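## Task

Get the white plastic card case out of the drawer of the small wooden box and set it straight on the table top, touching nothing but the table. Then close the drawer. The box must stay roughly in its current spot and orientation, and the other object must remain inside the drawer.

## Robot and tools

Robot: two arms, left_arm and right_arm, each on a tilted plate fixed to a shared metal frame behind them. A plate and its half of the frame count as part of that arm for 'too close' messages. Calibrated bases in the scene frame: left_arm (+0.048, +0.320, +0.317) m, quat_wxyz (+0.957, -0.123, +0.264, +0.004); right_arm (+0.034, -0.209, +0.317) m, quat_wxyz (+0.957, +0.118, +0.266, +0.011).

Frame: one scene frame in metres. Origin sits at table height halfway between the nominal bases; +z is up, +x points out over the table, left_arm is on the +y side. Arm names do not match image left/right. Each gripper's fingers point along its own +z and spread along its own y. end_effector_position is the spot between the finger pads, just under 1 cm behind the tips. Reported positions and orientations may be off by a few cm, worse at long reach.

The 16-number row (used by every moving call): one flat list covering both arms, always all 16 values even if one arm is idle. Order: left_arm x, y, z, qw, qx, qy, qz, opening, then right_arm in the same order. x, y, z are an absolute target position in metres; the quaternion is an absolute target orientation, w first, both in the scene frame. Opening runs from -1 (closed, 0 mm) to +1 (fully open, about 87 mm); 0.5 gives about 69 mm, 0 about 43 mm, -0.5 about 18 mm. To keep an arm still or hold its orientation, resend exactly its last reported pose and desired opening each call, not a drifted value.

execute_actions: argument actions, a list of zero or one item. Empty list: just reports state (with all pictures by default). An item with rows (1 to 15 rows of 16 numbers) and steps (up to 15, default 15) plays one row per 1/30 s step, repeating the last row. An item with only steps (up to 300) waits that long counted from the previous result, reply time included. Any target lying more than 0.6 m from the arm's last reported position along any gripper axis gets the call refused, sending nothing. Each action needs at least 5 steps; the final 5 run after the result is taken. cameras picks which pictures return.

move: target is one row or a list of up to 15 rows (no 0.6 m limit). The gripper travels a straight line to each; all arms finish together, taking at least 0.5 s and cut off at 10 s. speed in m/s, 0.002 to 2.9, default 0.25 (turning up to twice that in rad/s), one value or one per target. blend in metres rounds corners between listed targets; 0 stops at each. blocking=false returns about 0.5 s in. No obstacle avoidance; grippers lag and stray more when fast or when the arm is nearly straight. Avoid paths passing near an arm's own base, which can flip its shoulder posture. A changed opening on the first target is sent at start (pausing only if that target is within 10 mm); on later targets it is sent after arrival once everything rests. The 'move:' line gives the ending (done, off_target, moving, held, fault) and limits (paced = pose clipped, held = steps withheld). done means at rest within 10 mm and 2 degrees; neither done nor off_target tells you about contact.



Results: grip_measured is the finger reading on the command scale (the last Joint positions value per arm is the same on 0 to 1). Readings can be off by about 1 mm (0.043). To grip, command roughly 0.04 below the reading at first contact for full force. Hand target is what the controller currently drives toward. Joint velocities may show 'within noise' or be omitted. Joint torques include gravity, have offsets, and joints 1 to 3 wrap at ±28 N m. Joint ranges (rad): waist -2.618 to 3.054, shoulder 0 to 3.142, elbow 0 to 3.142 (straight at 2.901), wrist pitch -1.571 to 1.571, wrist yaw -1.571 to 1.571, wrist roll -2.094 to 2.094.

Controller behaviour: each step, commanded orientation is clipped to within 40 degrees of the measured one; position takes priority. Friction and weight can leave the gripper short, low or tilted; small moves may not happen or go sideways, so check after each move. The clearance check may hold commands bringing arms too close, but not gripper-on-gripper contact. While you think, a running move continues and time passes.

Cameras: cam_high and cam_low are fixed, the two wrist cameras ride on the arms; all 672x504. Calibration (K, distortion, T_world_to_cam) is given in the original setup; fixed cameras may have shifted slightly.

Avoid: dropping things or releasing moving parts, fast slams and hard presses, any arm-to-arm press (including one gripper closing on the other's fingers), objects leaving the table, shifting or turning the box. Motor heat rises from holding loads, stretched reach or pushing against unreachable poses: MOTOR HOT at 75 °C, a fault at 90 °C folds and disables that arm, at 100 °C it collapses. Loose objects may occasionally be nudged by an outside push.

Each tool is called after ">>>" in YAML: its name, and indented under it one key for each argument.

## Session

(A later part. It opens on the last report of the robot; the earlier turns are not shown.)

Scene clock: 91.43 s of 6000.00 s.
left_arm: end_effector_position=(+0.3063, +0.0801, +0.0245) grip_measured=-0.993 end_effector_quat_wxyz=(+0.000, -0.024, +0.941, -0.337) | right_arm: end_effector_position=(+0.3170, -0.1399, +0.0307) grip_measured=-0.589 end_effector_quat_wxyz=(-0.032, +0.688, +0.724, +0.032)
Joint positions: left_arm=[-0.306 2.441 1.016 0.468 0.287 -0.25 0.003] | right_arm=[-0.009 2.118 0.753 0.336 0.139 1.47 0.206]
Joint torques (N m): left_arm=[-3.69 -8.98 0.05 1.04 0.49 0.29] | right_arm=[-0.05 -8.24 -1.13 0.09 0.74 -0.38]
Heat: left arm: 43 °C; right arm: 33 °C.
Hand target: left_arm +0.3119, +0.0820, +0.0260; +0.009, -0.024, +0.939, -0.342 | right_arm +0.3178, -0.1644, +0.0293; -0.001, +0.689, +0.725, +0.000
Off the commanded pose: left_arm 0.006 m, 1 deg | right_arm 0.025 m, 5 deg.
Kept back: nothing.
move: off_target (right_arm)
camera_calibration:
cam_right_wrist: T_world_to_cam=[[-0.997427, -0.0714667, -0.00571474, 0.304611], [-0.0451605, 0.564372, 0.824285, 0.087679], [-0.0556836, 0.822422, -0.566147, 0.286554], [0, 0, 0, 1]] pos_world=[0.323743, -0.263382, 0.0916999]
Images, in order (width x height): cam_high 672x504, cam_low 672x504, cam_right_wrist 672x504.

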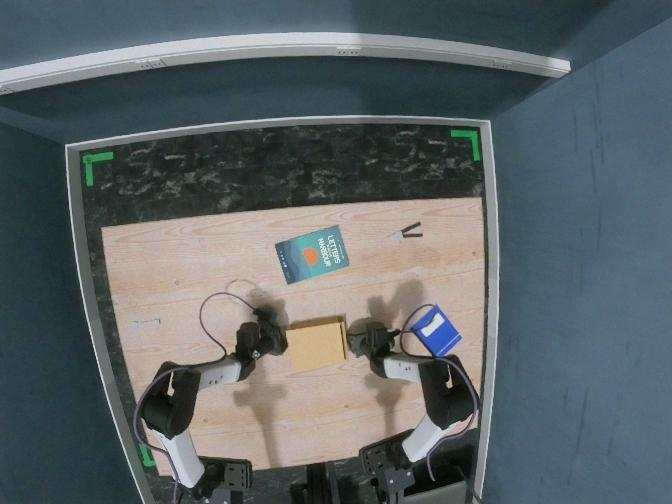

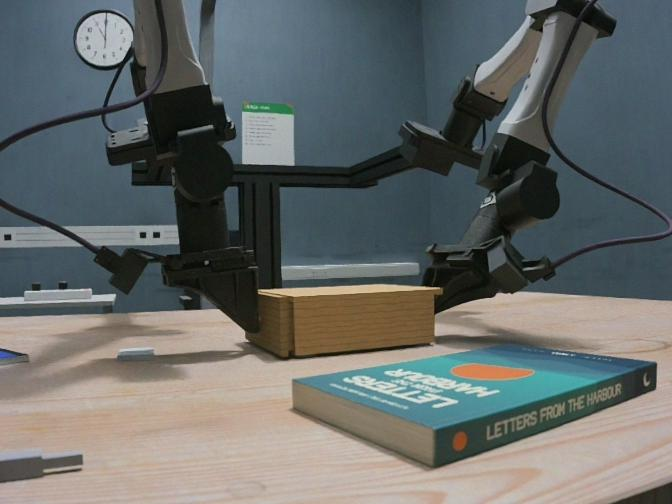

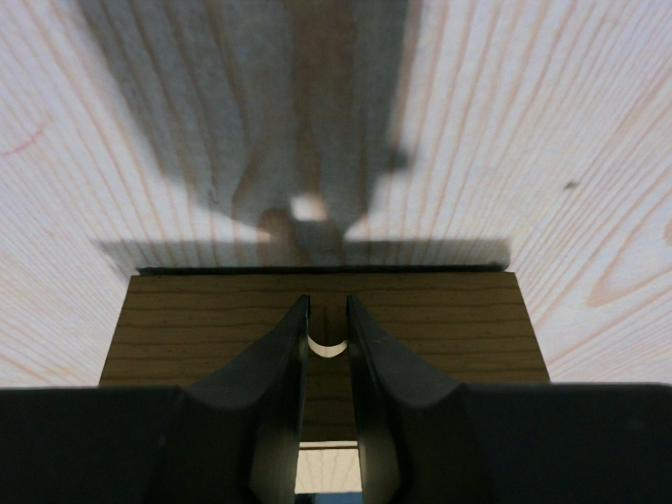

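>>> move:
  target:
    - [0.312,0.072,0.022,0.00895,-0.0246,0.93937,-0.3419,-1,0.318,-0.115,0.027,0,0.68835,0.72537,0,-0.68]
    - [0.312,0.055,0.022,0.00895,-0.0246,0.93937,-0.3419,-1,0.318,-0.092,0.027,0,0.68835,0.72537,0,-0.68]
  speed: 0.08
  cameras: ["cam_right_wrist","cam_low"]

>>> zoom_image:
  camera: "cam_low"
  region: [220, 270, 340, 370]

Scene clock: 94.57 s of 6000.00 s.
left_arm: end_effector_position=(+0.3117, +0.0776, +0.0154) grip_measured=-0.993 end_effector_quat_wxyz=(+0.007, -0.028, +0.950, -0.311) | right_arm: end_effector_position=(+0.3212, -0.1297, +0.0300) grip_measured=-0.590 end_effector_quat_wxyz=(+0.041, +0.694, +0.718, -0.041)
Joint positions: left_arm=[-0.326 2.464 1.051 0.462 0.219 -0.269 0.003] | right_arm=[0.143 2.139 0.789 0.284 0.423 1.626 0.205]
Joint torques (N m): left_arm=[-7.58 -6.91 2.04 1.17 0.74 -0.05] | right_arm=[7.66 -3.63 1.88 0.3 -0.8 0.03]
Heat: left arm: 44 °C; right arm: 33 °C.
Hand target: left_arm +0.3114, +0.0560, +0.0228; +0.008, -0.024, +0.940, -0.342 | right_arm +0.3167, -0.0941, +0.0299; +0.000, +0.688, +0.726, -0.002
Off the commanded pose: left_arm 0.024 m, 4 deg | right_arm 0.038 m, 7 deg.
Kept back: nothing.
move: off_target (left_arm, right_arm)
camera_calibration:
cam_right_wrist: T_world_to_cam=[[-0.998543, -0.0539145, 0.00226326, 0.311855], [-0.03744, 0.722405, 0.690456, 0.104717], [-0.0388606, 0.689365, -0.723371, 0.260077], [0, 0, 0, 1]] pos_world=[0.325427, -0.238123, 0.115124]
Images, in order (width x height): cam_low 672x504, cam_right_wrist 672x504.

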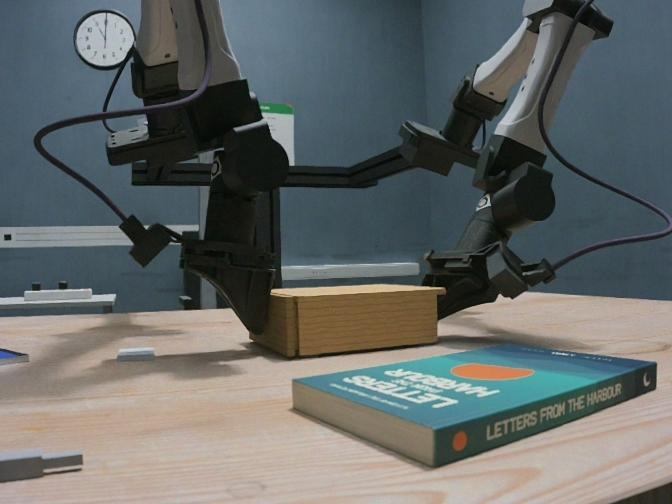

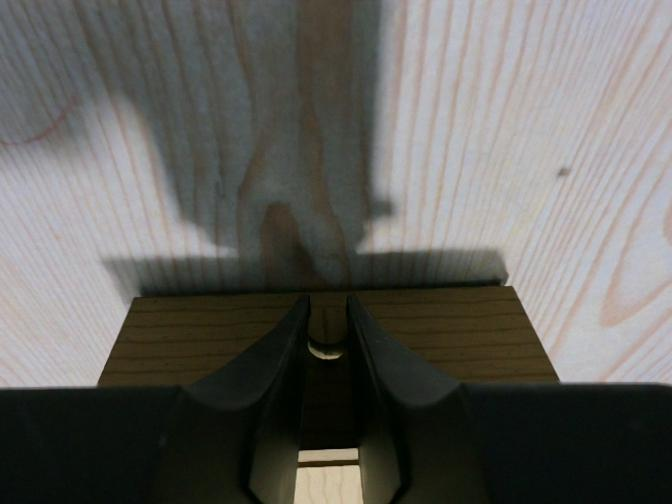

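Scaled by 4.200 from the camera's 672x504 image, which has a finer 960x720 frame.

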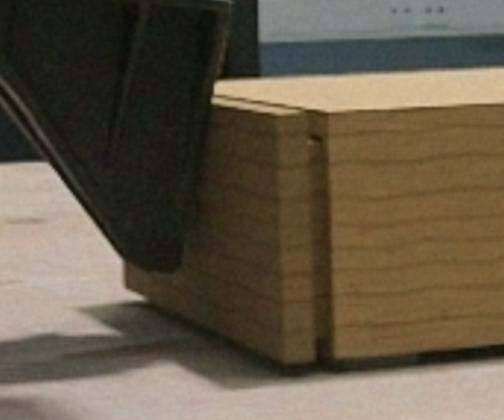

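>>> move:
  target:
    - [0.312,0.040,0.024,0.00895,-0.0246,0.93937,-0.3419,-1,0.318,-0.075,0.029,0,0.68835,0.72537,0,-0.68]
  speed: 0.08
  cameras: ["cam_right_wrist","cam_low"]

>>> zoom_image:
  camera: "cam_low"
  region: [220, 270, 340, 370]

Scene clock: 95.57 s of 6000.00 s.
left_arm: end_effector_position=(+0.3108, +0.0769, +0.0111) grip_measured=-0.993 end_effector_quat_wxyz=(+0.006, -0.028, +0.958, -0.284) | right_arm: end_effector_position=(+0.3206, -0.1235, +0.0303) grip_measured=-0.591 end_effector_quat_wxyz=(+0.047, +0.695, +0.716, -0.051)
Joint positions: left_arm=[-0.349 2.471 1.067 0.441 0.151 -0.286 0.003] | right_arm=[0.175 2.149 0.806 0.255 0.459 1.663 0.204]
Joint torques (N m): left_arm=[-9.05 -6.8 2.54 1.36 1.14 -0.19] | right_arm=[9.58 -3.7 2.07 0.22 -0.91 0.14]
Heat: left arm: 44 °C; right arm: 33 °C.
Hand target: left_arm +0.3108, +0.0425, +0.0259; +0.007, -0.023, +0.940, -0.341 | right_arm +0.3161, -0.0782, +0.0330; -0.001, +0.688, +0.726, -0.003
Off the commanded pose: left_arm 0.039 m, 7 deg | right_arm 0.049 m, 8 deg.
Kept back: nothing.
move: off_target (left_arm, right_arm)
camera_calibration:
cam_right_wrist: T_world_to_cam=[[-0.998724, -0.0496907, 0.00895987, 0.312031], [-0.0306363, 0.737419, 0.674741, 0.100178], [-0.0401355, 0.673605, -0.738001, 0.254903], [0, 0, 0, 1]] pos_world=[0.324933, -0.230072, 0.117729]
Images, in order (width x height): cam_low 672x504, cam_right_wrist 672x504.

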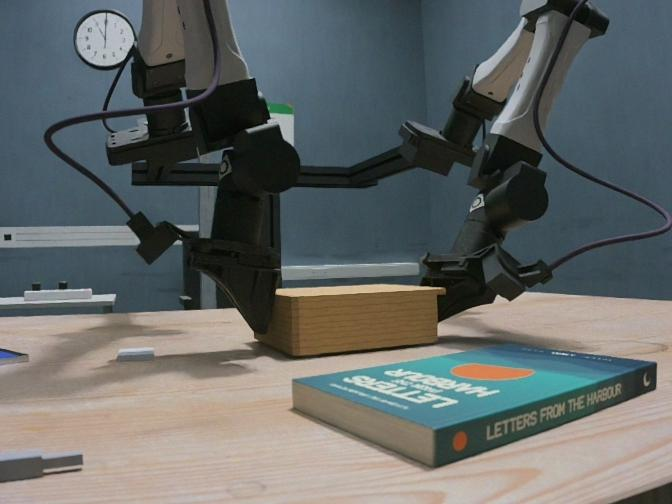

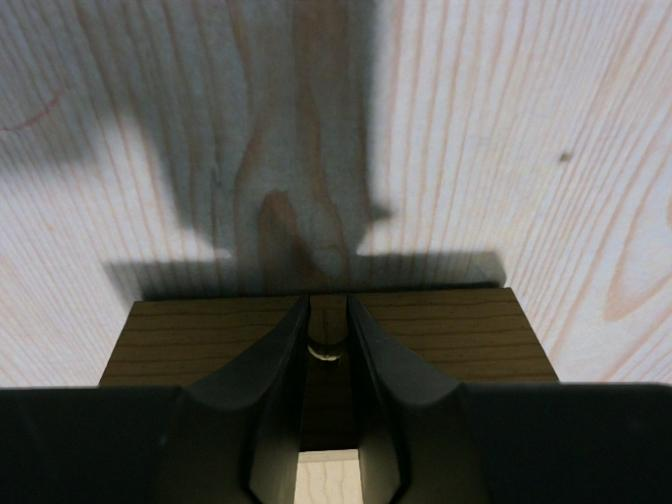

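Scaled by 4.200 from the camera's 672x504 image, which has a finer 960x720 frame.

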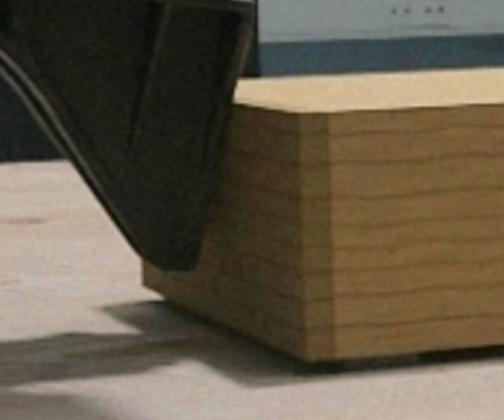

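>>> move:
  target:
    - [0.312,0.080,0.022,0.00895,-0.0246,0.93937,-0.3419,-1,0.319,-0.123,0.029,0,0.68835,0.72537,0,-0.68]
  speed: 0.06
  cameras: ["cam_low"]

>>> zoom_image:
  camera: "cam_low"
  region: [220, 270, 340, 370]

>>> zoom_image:
  camera: "cam_low"
  region: [340, 270, 460, 370]

Scene clock: 97.10 s of 6000.00 s.
left_arm: end_effector_position=(+0.3003, +0.0797, +0.0166) grip_measured=-0.993 end_effector_quat_wxyz=(-0.007, -0.025, +0.944, -0.330) | right_arm: end_effector_position=(+0.3195, -0.1248, +0.0293) grip_measured=-0.591 end_effector_quat_wxyz=(+0.007, +0.692, +0.722, -0.010)
Joint positions: left_arm=[-0.307 2.471 1.031 0.468 0.275 -0.253 0.003] | right_arm=[0.105 2.139 0.78 0.307 0.312 1.579 0.204]
Joint torques (N m): left_arm=[-3.7 -9.87 -0.01 1.05 0.56 0.3] | right_arm=[2.41 -6.3 -0.31 0.25 -0.16 -0.33]
Heat: left arm: 44 °C; right arm: 33 °C.
Hand target: left_arm +0.3120, +0.0800, +0.0219; +0.009, -0.024, +0.939, -0.342 | right_arm +0.3190, -0.1230, +0.0291; +0.000, +0.688, +0.725, +0.000
Off the commanded pose: left_arm 0.013 m, 2 deg | right_arm 0.002 m, 1 deg.
Kept back: nothing.
move: off_target (left_arm)
Images, in order (width x height): cam_low 672x504.

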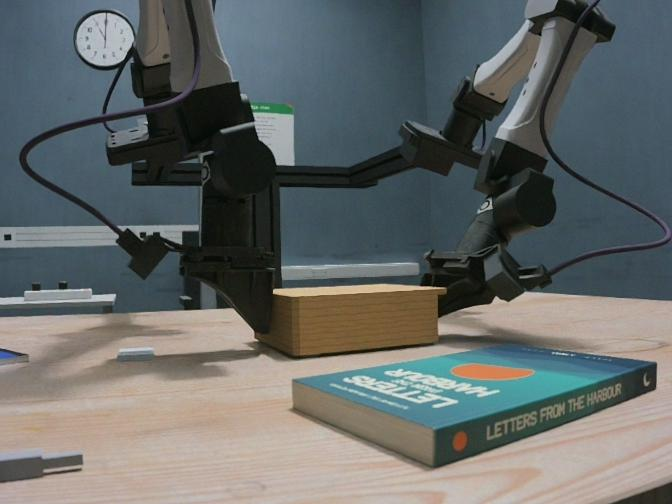

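Scaled by 4.200 from the camera's 672x504 image, which has a finer 960x720 frame.

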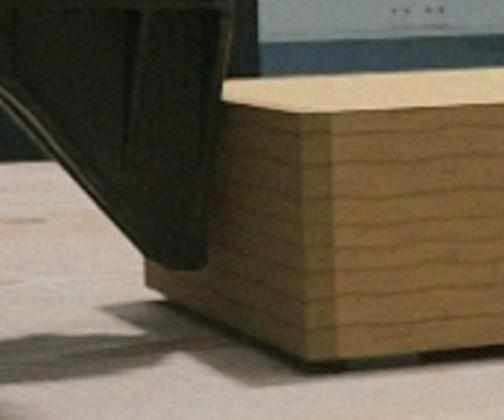

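Scaled by 4.200 from the camera's 672x504 image, which has a finer 960x720 frame.

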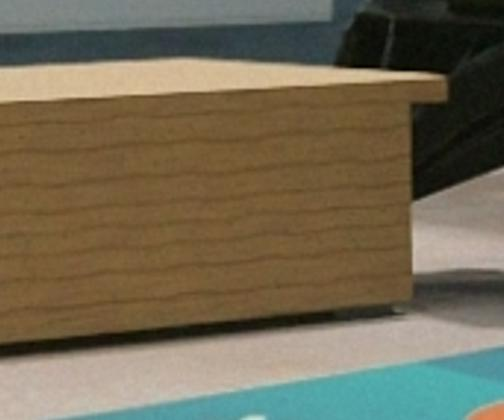

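>>> move:
  target:
    - [0.303,0.120,0.030,0.00895,-0.0246,0.93937,-0.3419,-1,0.3195,-0.1245,0.030,0,0.68835,0.72537,0,-0.68]
    - [0.303,0.170,0.100,0.00895,-0.0246,0.93937,-0.3419,-1,0.3195,-0.1245,0.030,0,0.68835,0.72537,0,-0.1]
  speed: 0.15
  blend: 0.02
  cameras: ["cam_low","cam_right_wrist"]

Scene clock: 99.40 s of 6000.00 s.
left_arm: end_effector_position=(+0.3002, +0.1674, +0.0962) grip_measured=-0.993 end_effector_quat_wxyz=(+0.004, -0.026, +0.941, -0.338) | right_arm: end_effector_position=(+0.3194, -0.1218, +0.0300) grip_measured=-0.100 end_effector_quat_wxyz=(-0.001, +0.689, +0.724, -0.001)
Joint positions: left_arm=[-0.132 2.031 0.716 0.317 0.385 -0.102 0.003] | right_arm=[0.101 2.139 0.78 0.308 0.286 1.568 0.45]
Joint torques (N m): left_arm=[-2.07 -8.94 0.13 0.64 0.49 0.31] | right_arm=[2.35 -6.69 -0.39 0.18 0.02 -0.29]
Heat: left arm: 45 °C; right arm: 33 °C.
Hand target: left_arm +0.3029, +0.1699, +0.0999; +0.009, -0.024, +0.939, -0.342 | right_arm +0.3194, -0.1245, +0.0300; +0.000, +0.688, +0.725, +0.000
Off the commanded pose: left_arm 0.005 m, 1 deg | right_arm 0.003 m, 0 deg.
Kept back: nothing.
move: done
camera_calibration:
cam_right_wrist: T_world_to_cam=[[-0.997515, -0.0704374, 0.00181707, 0.308196], [-0.0435625, 0.636779, 0.769815, 0.088062], [-0.0553808, 0.767822, -0.638265, 0.266903], [0, 0, 0, 1]] pos_world=[0.326047, -0.239301, 0.102003]
Images, in order (width x height): cam_low 672x504, cam_right_wrist 672x504.

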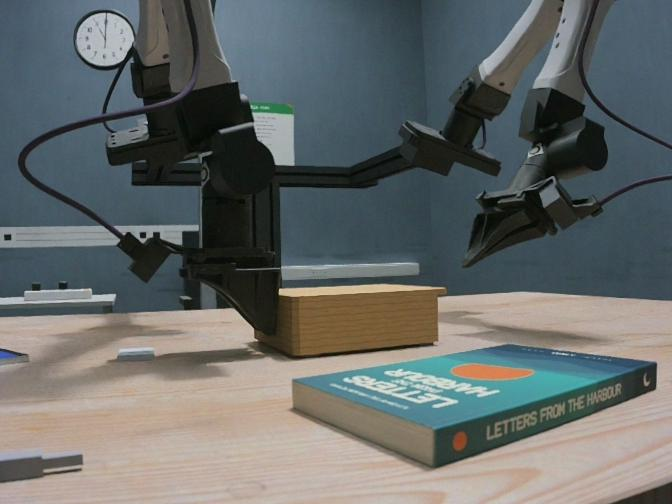

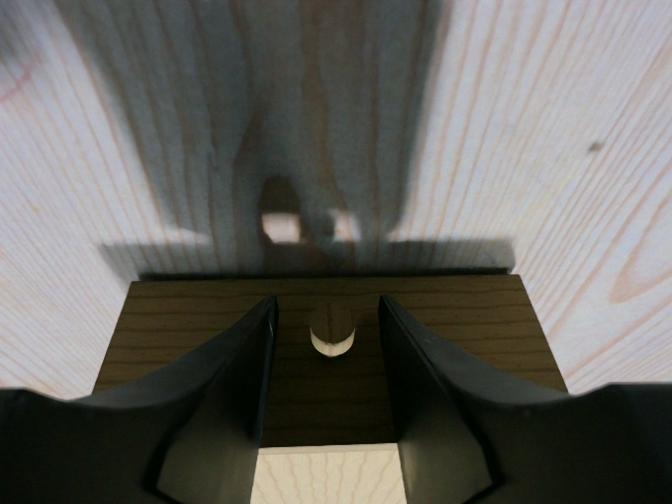

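>>> move:
  target:
    - [0.303,0.170,0.100,0.00895,-0.0246,0.93937,-0.3419,-1,0.322,-0.133,0.050,0,0.68835,0.72537,0,-0.1]
    - [0.303,0.170,0.100,0.00895,-0.0246,0.93937,-0.3419,-1,0.322,-0.160,0.150,0,0.68835,0.72537,0,-0.1]
  speed: 0.15
  blend: 0.01
  cameras: ["all"]

>>> zoom_image:
  camera: "cam_low"
  region: [220, 270, 340, 370]

>>> zoom_image:
  camera: "cam_high"
  region: [270, 300, 420, 390]

Scene clock: 101.13 s of 6000.00 s.
left_arm: end_effector_position=(+0.3001, +0.1675, +0.0962) grip_measured=-0.993 end_effector_quat_wxyz=(+0.004, -0.026, +0.941, -0.338) | right_arm: end_effector_position=(+0.3184, -0.1569, +0.1442) grip_measured=-0.100 end_effector_quat_wxyz=(-0.006, +0.688, +0.726, -0.005)
Joint positions: left_arm=[-0.132 2.031 0.716 0.317 0.385 -0.102 0.003] | right_arm=[0.094 1.577 0.625 -0.107 0.28 1.562 0.45]
Joint torques (N m): left_arm=[-2.06 -8.92 0.12 0.63 0.47 0.32] | right_arm=[1.59 -7.97 2.35 0.01 0.07 -0.24]
Heat: left arm: 45 °C; right arm: 33 °C.
Hand target: left_arm +0.3029, +0.1699, +0.0999; +0.009, -0.025, +0.939, -0.342 | right_arm +0.3220, -0.1598, +0.1498; +0.000, +0.688, +0.725, +0.000
Off the commanded pose: left_arm 0.005 m, 1 deg | right_arm 0.008 m, 1 deg.
Kept back: nothing.
move: done
camera_calibration:
cam_left_wrist: T_world_to_cam=[[0.0440345, -0.778476, 0.626127, 0.0548922], [-0.678137, 0.436938, 0.590945, 0.0981692], [-0.733615, -0.450622, -0.508673, 0.485483], [0, 0, 0, 1]] pos_world=[0.420313, 0.218608, 0.15457]
cam_right_wrist: T_world_to_cam=[[-0.99719, -0.0738468, 0.0125954, 0.302317], [-0.0373176, 0.63546, 0.771232, 0.020034], [-0.0649568, 0.768594, -0.63643, 0.369492], [0, 0, 0, 1]] pos_world=[0.326216, -0.274395, 0.215897]

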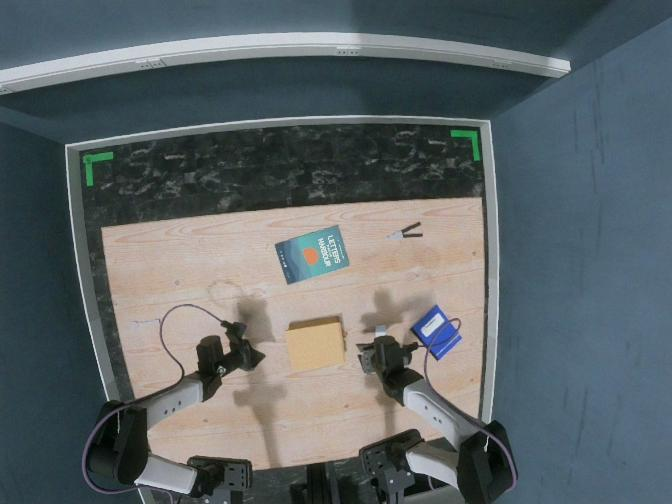

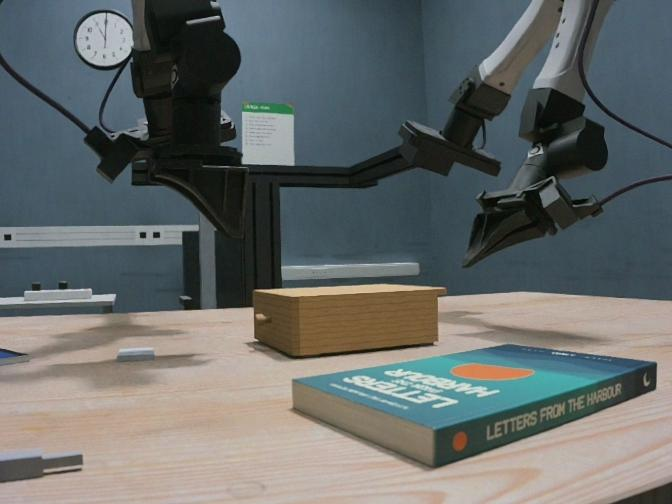

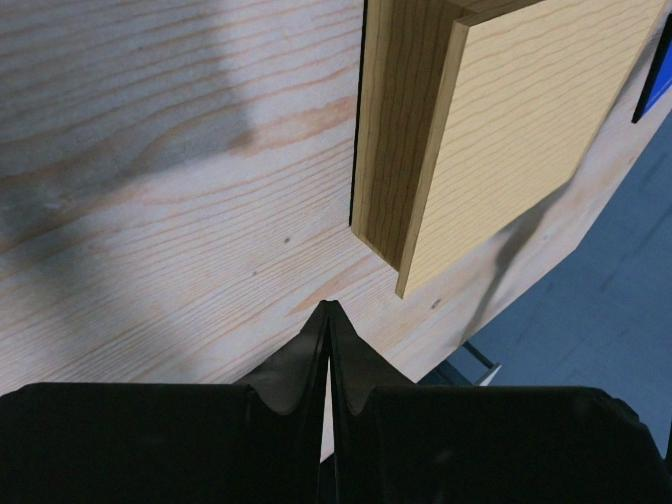

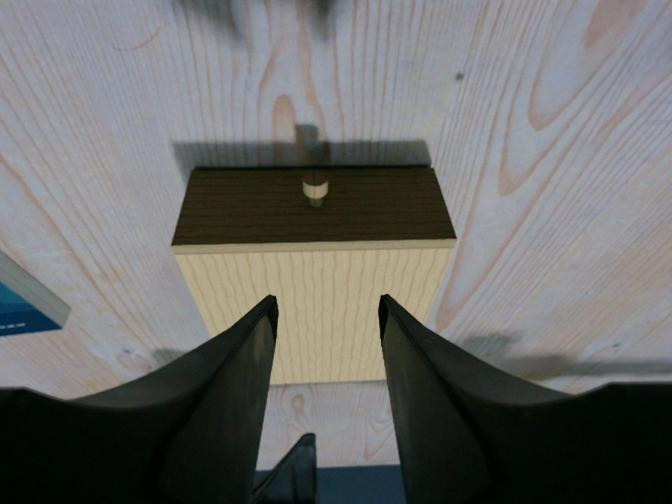

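Scaled by 4.200 from the camera's 672x504 image, which has a finer 960x720 frame.

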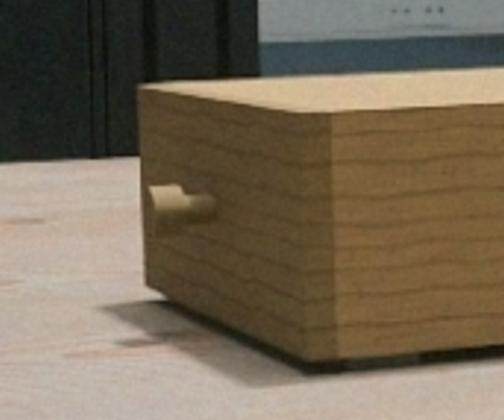

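Scaled by 3.360 from the camera's 672x504 image, which has a finer 960x720 frame.

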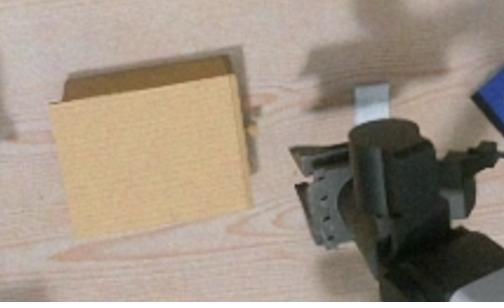

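>>> finished_scene:
  scene: 2

The scene is finished: the task was done.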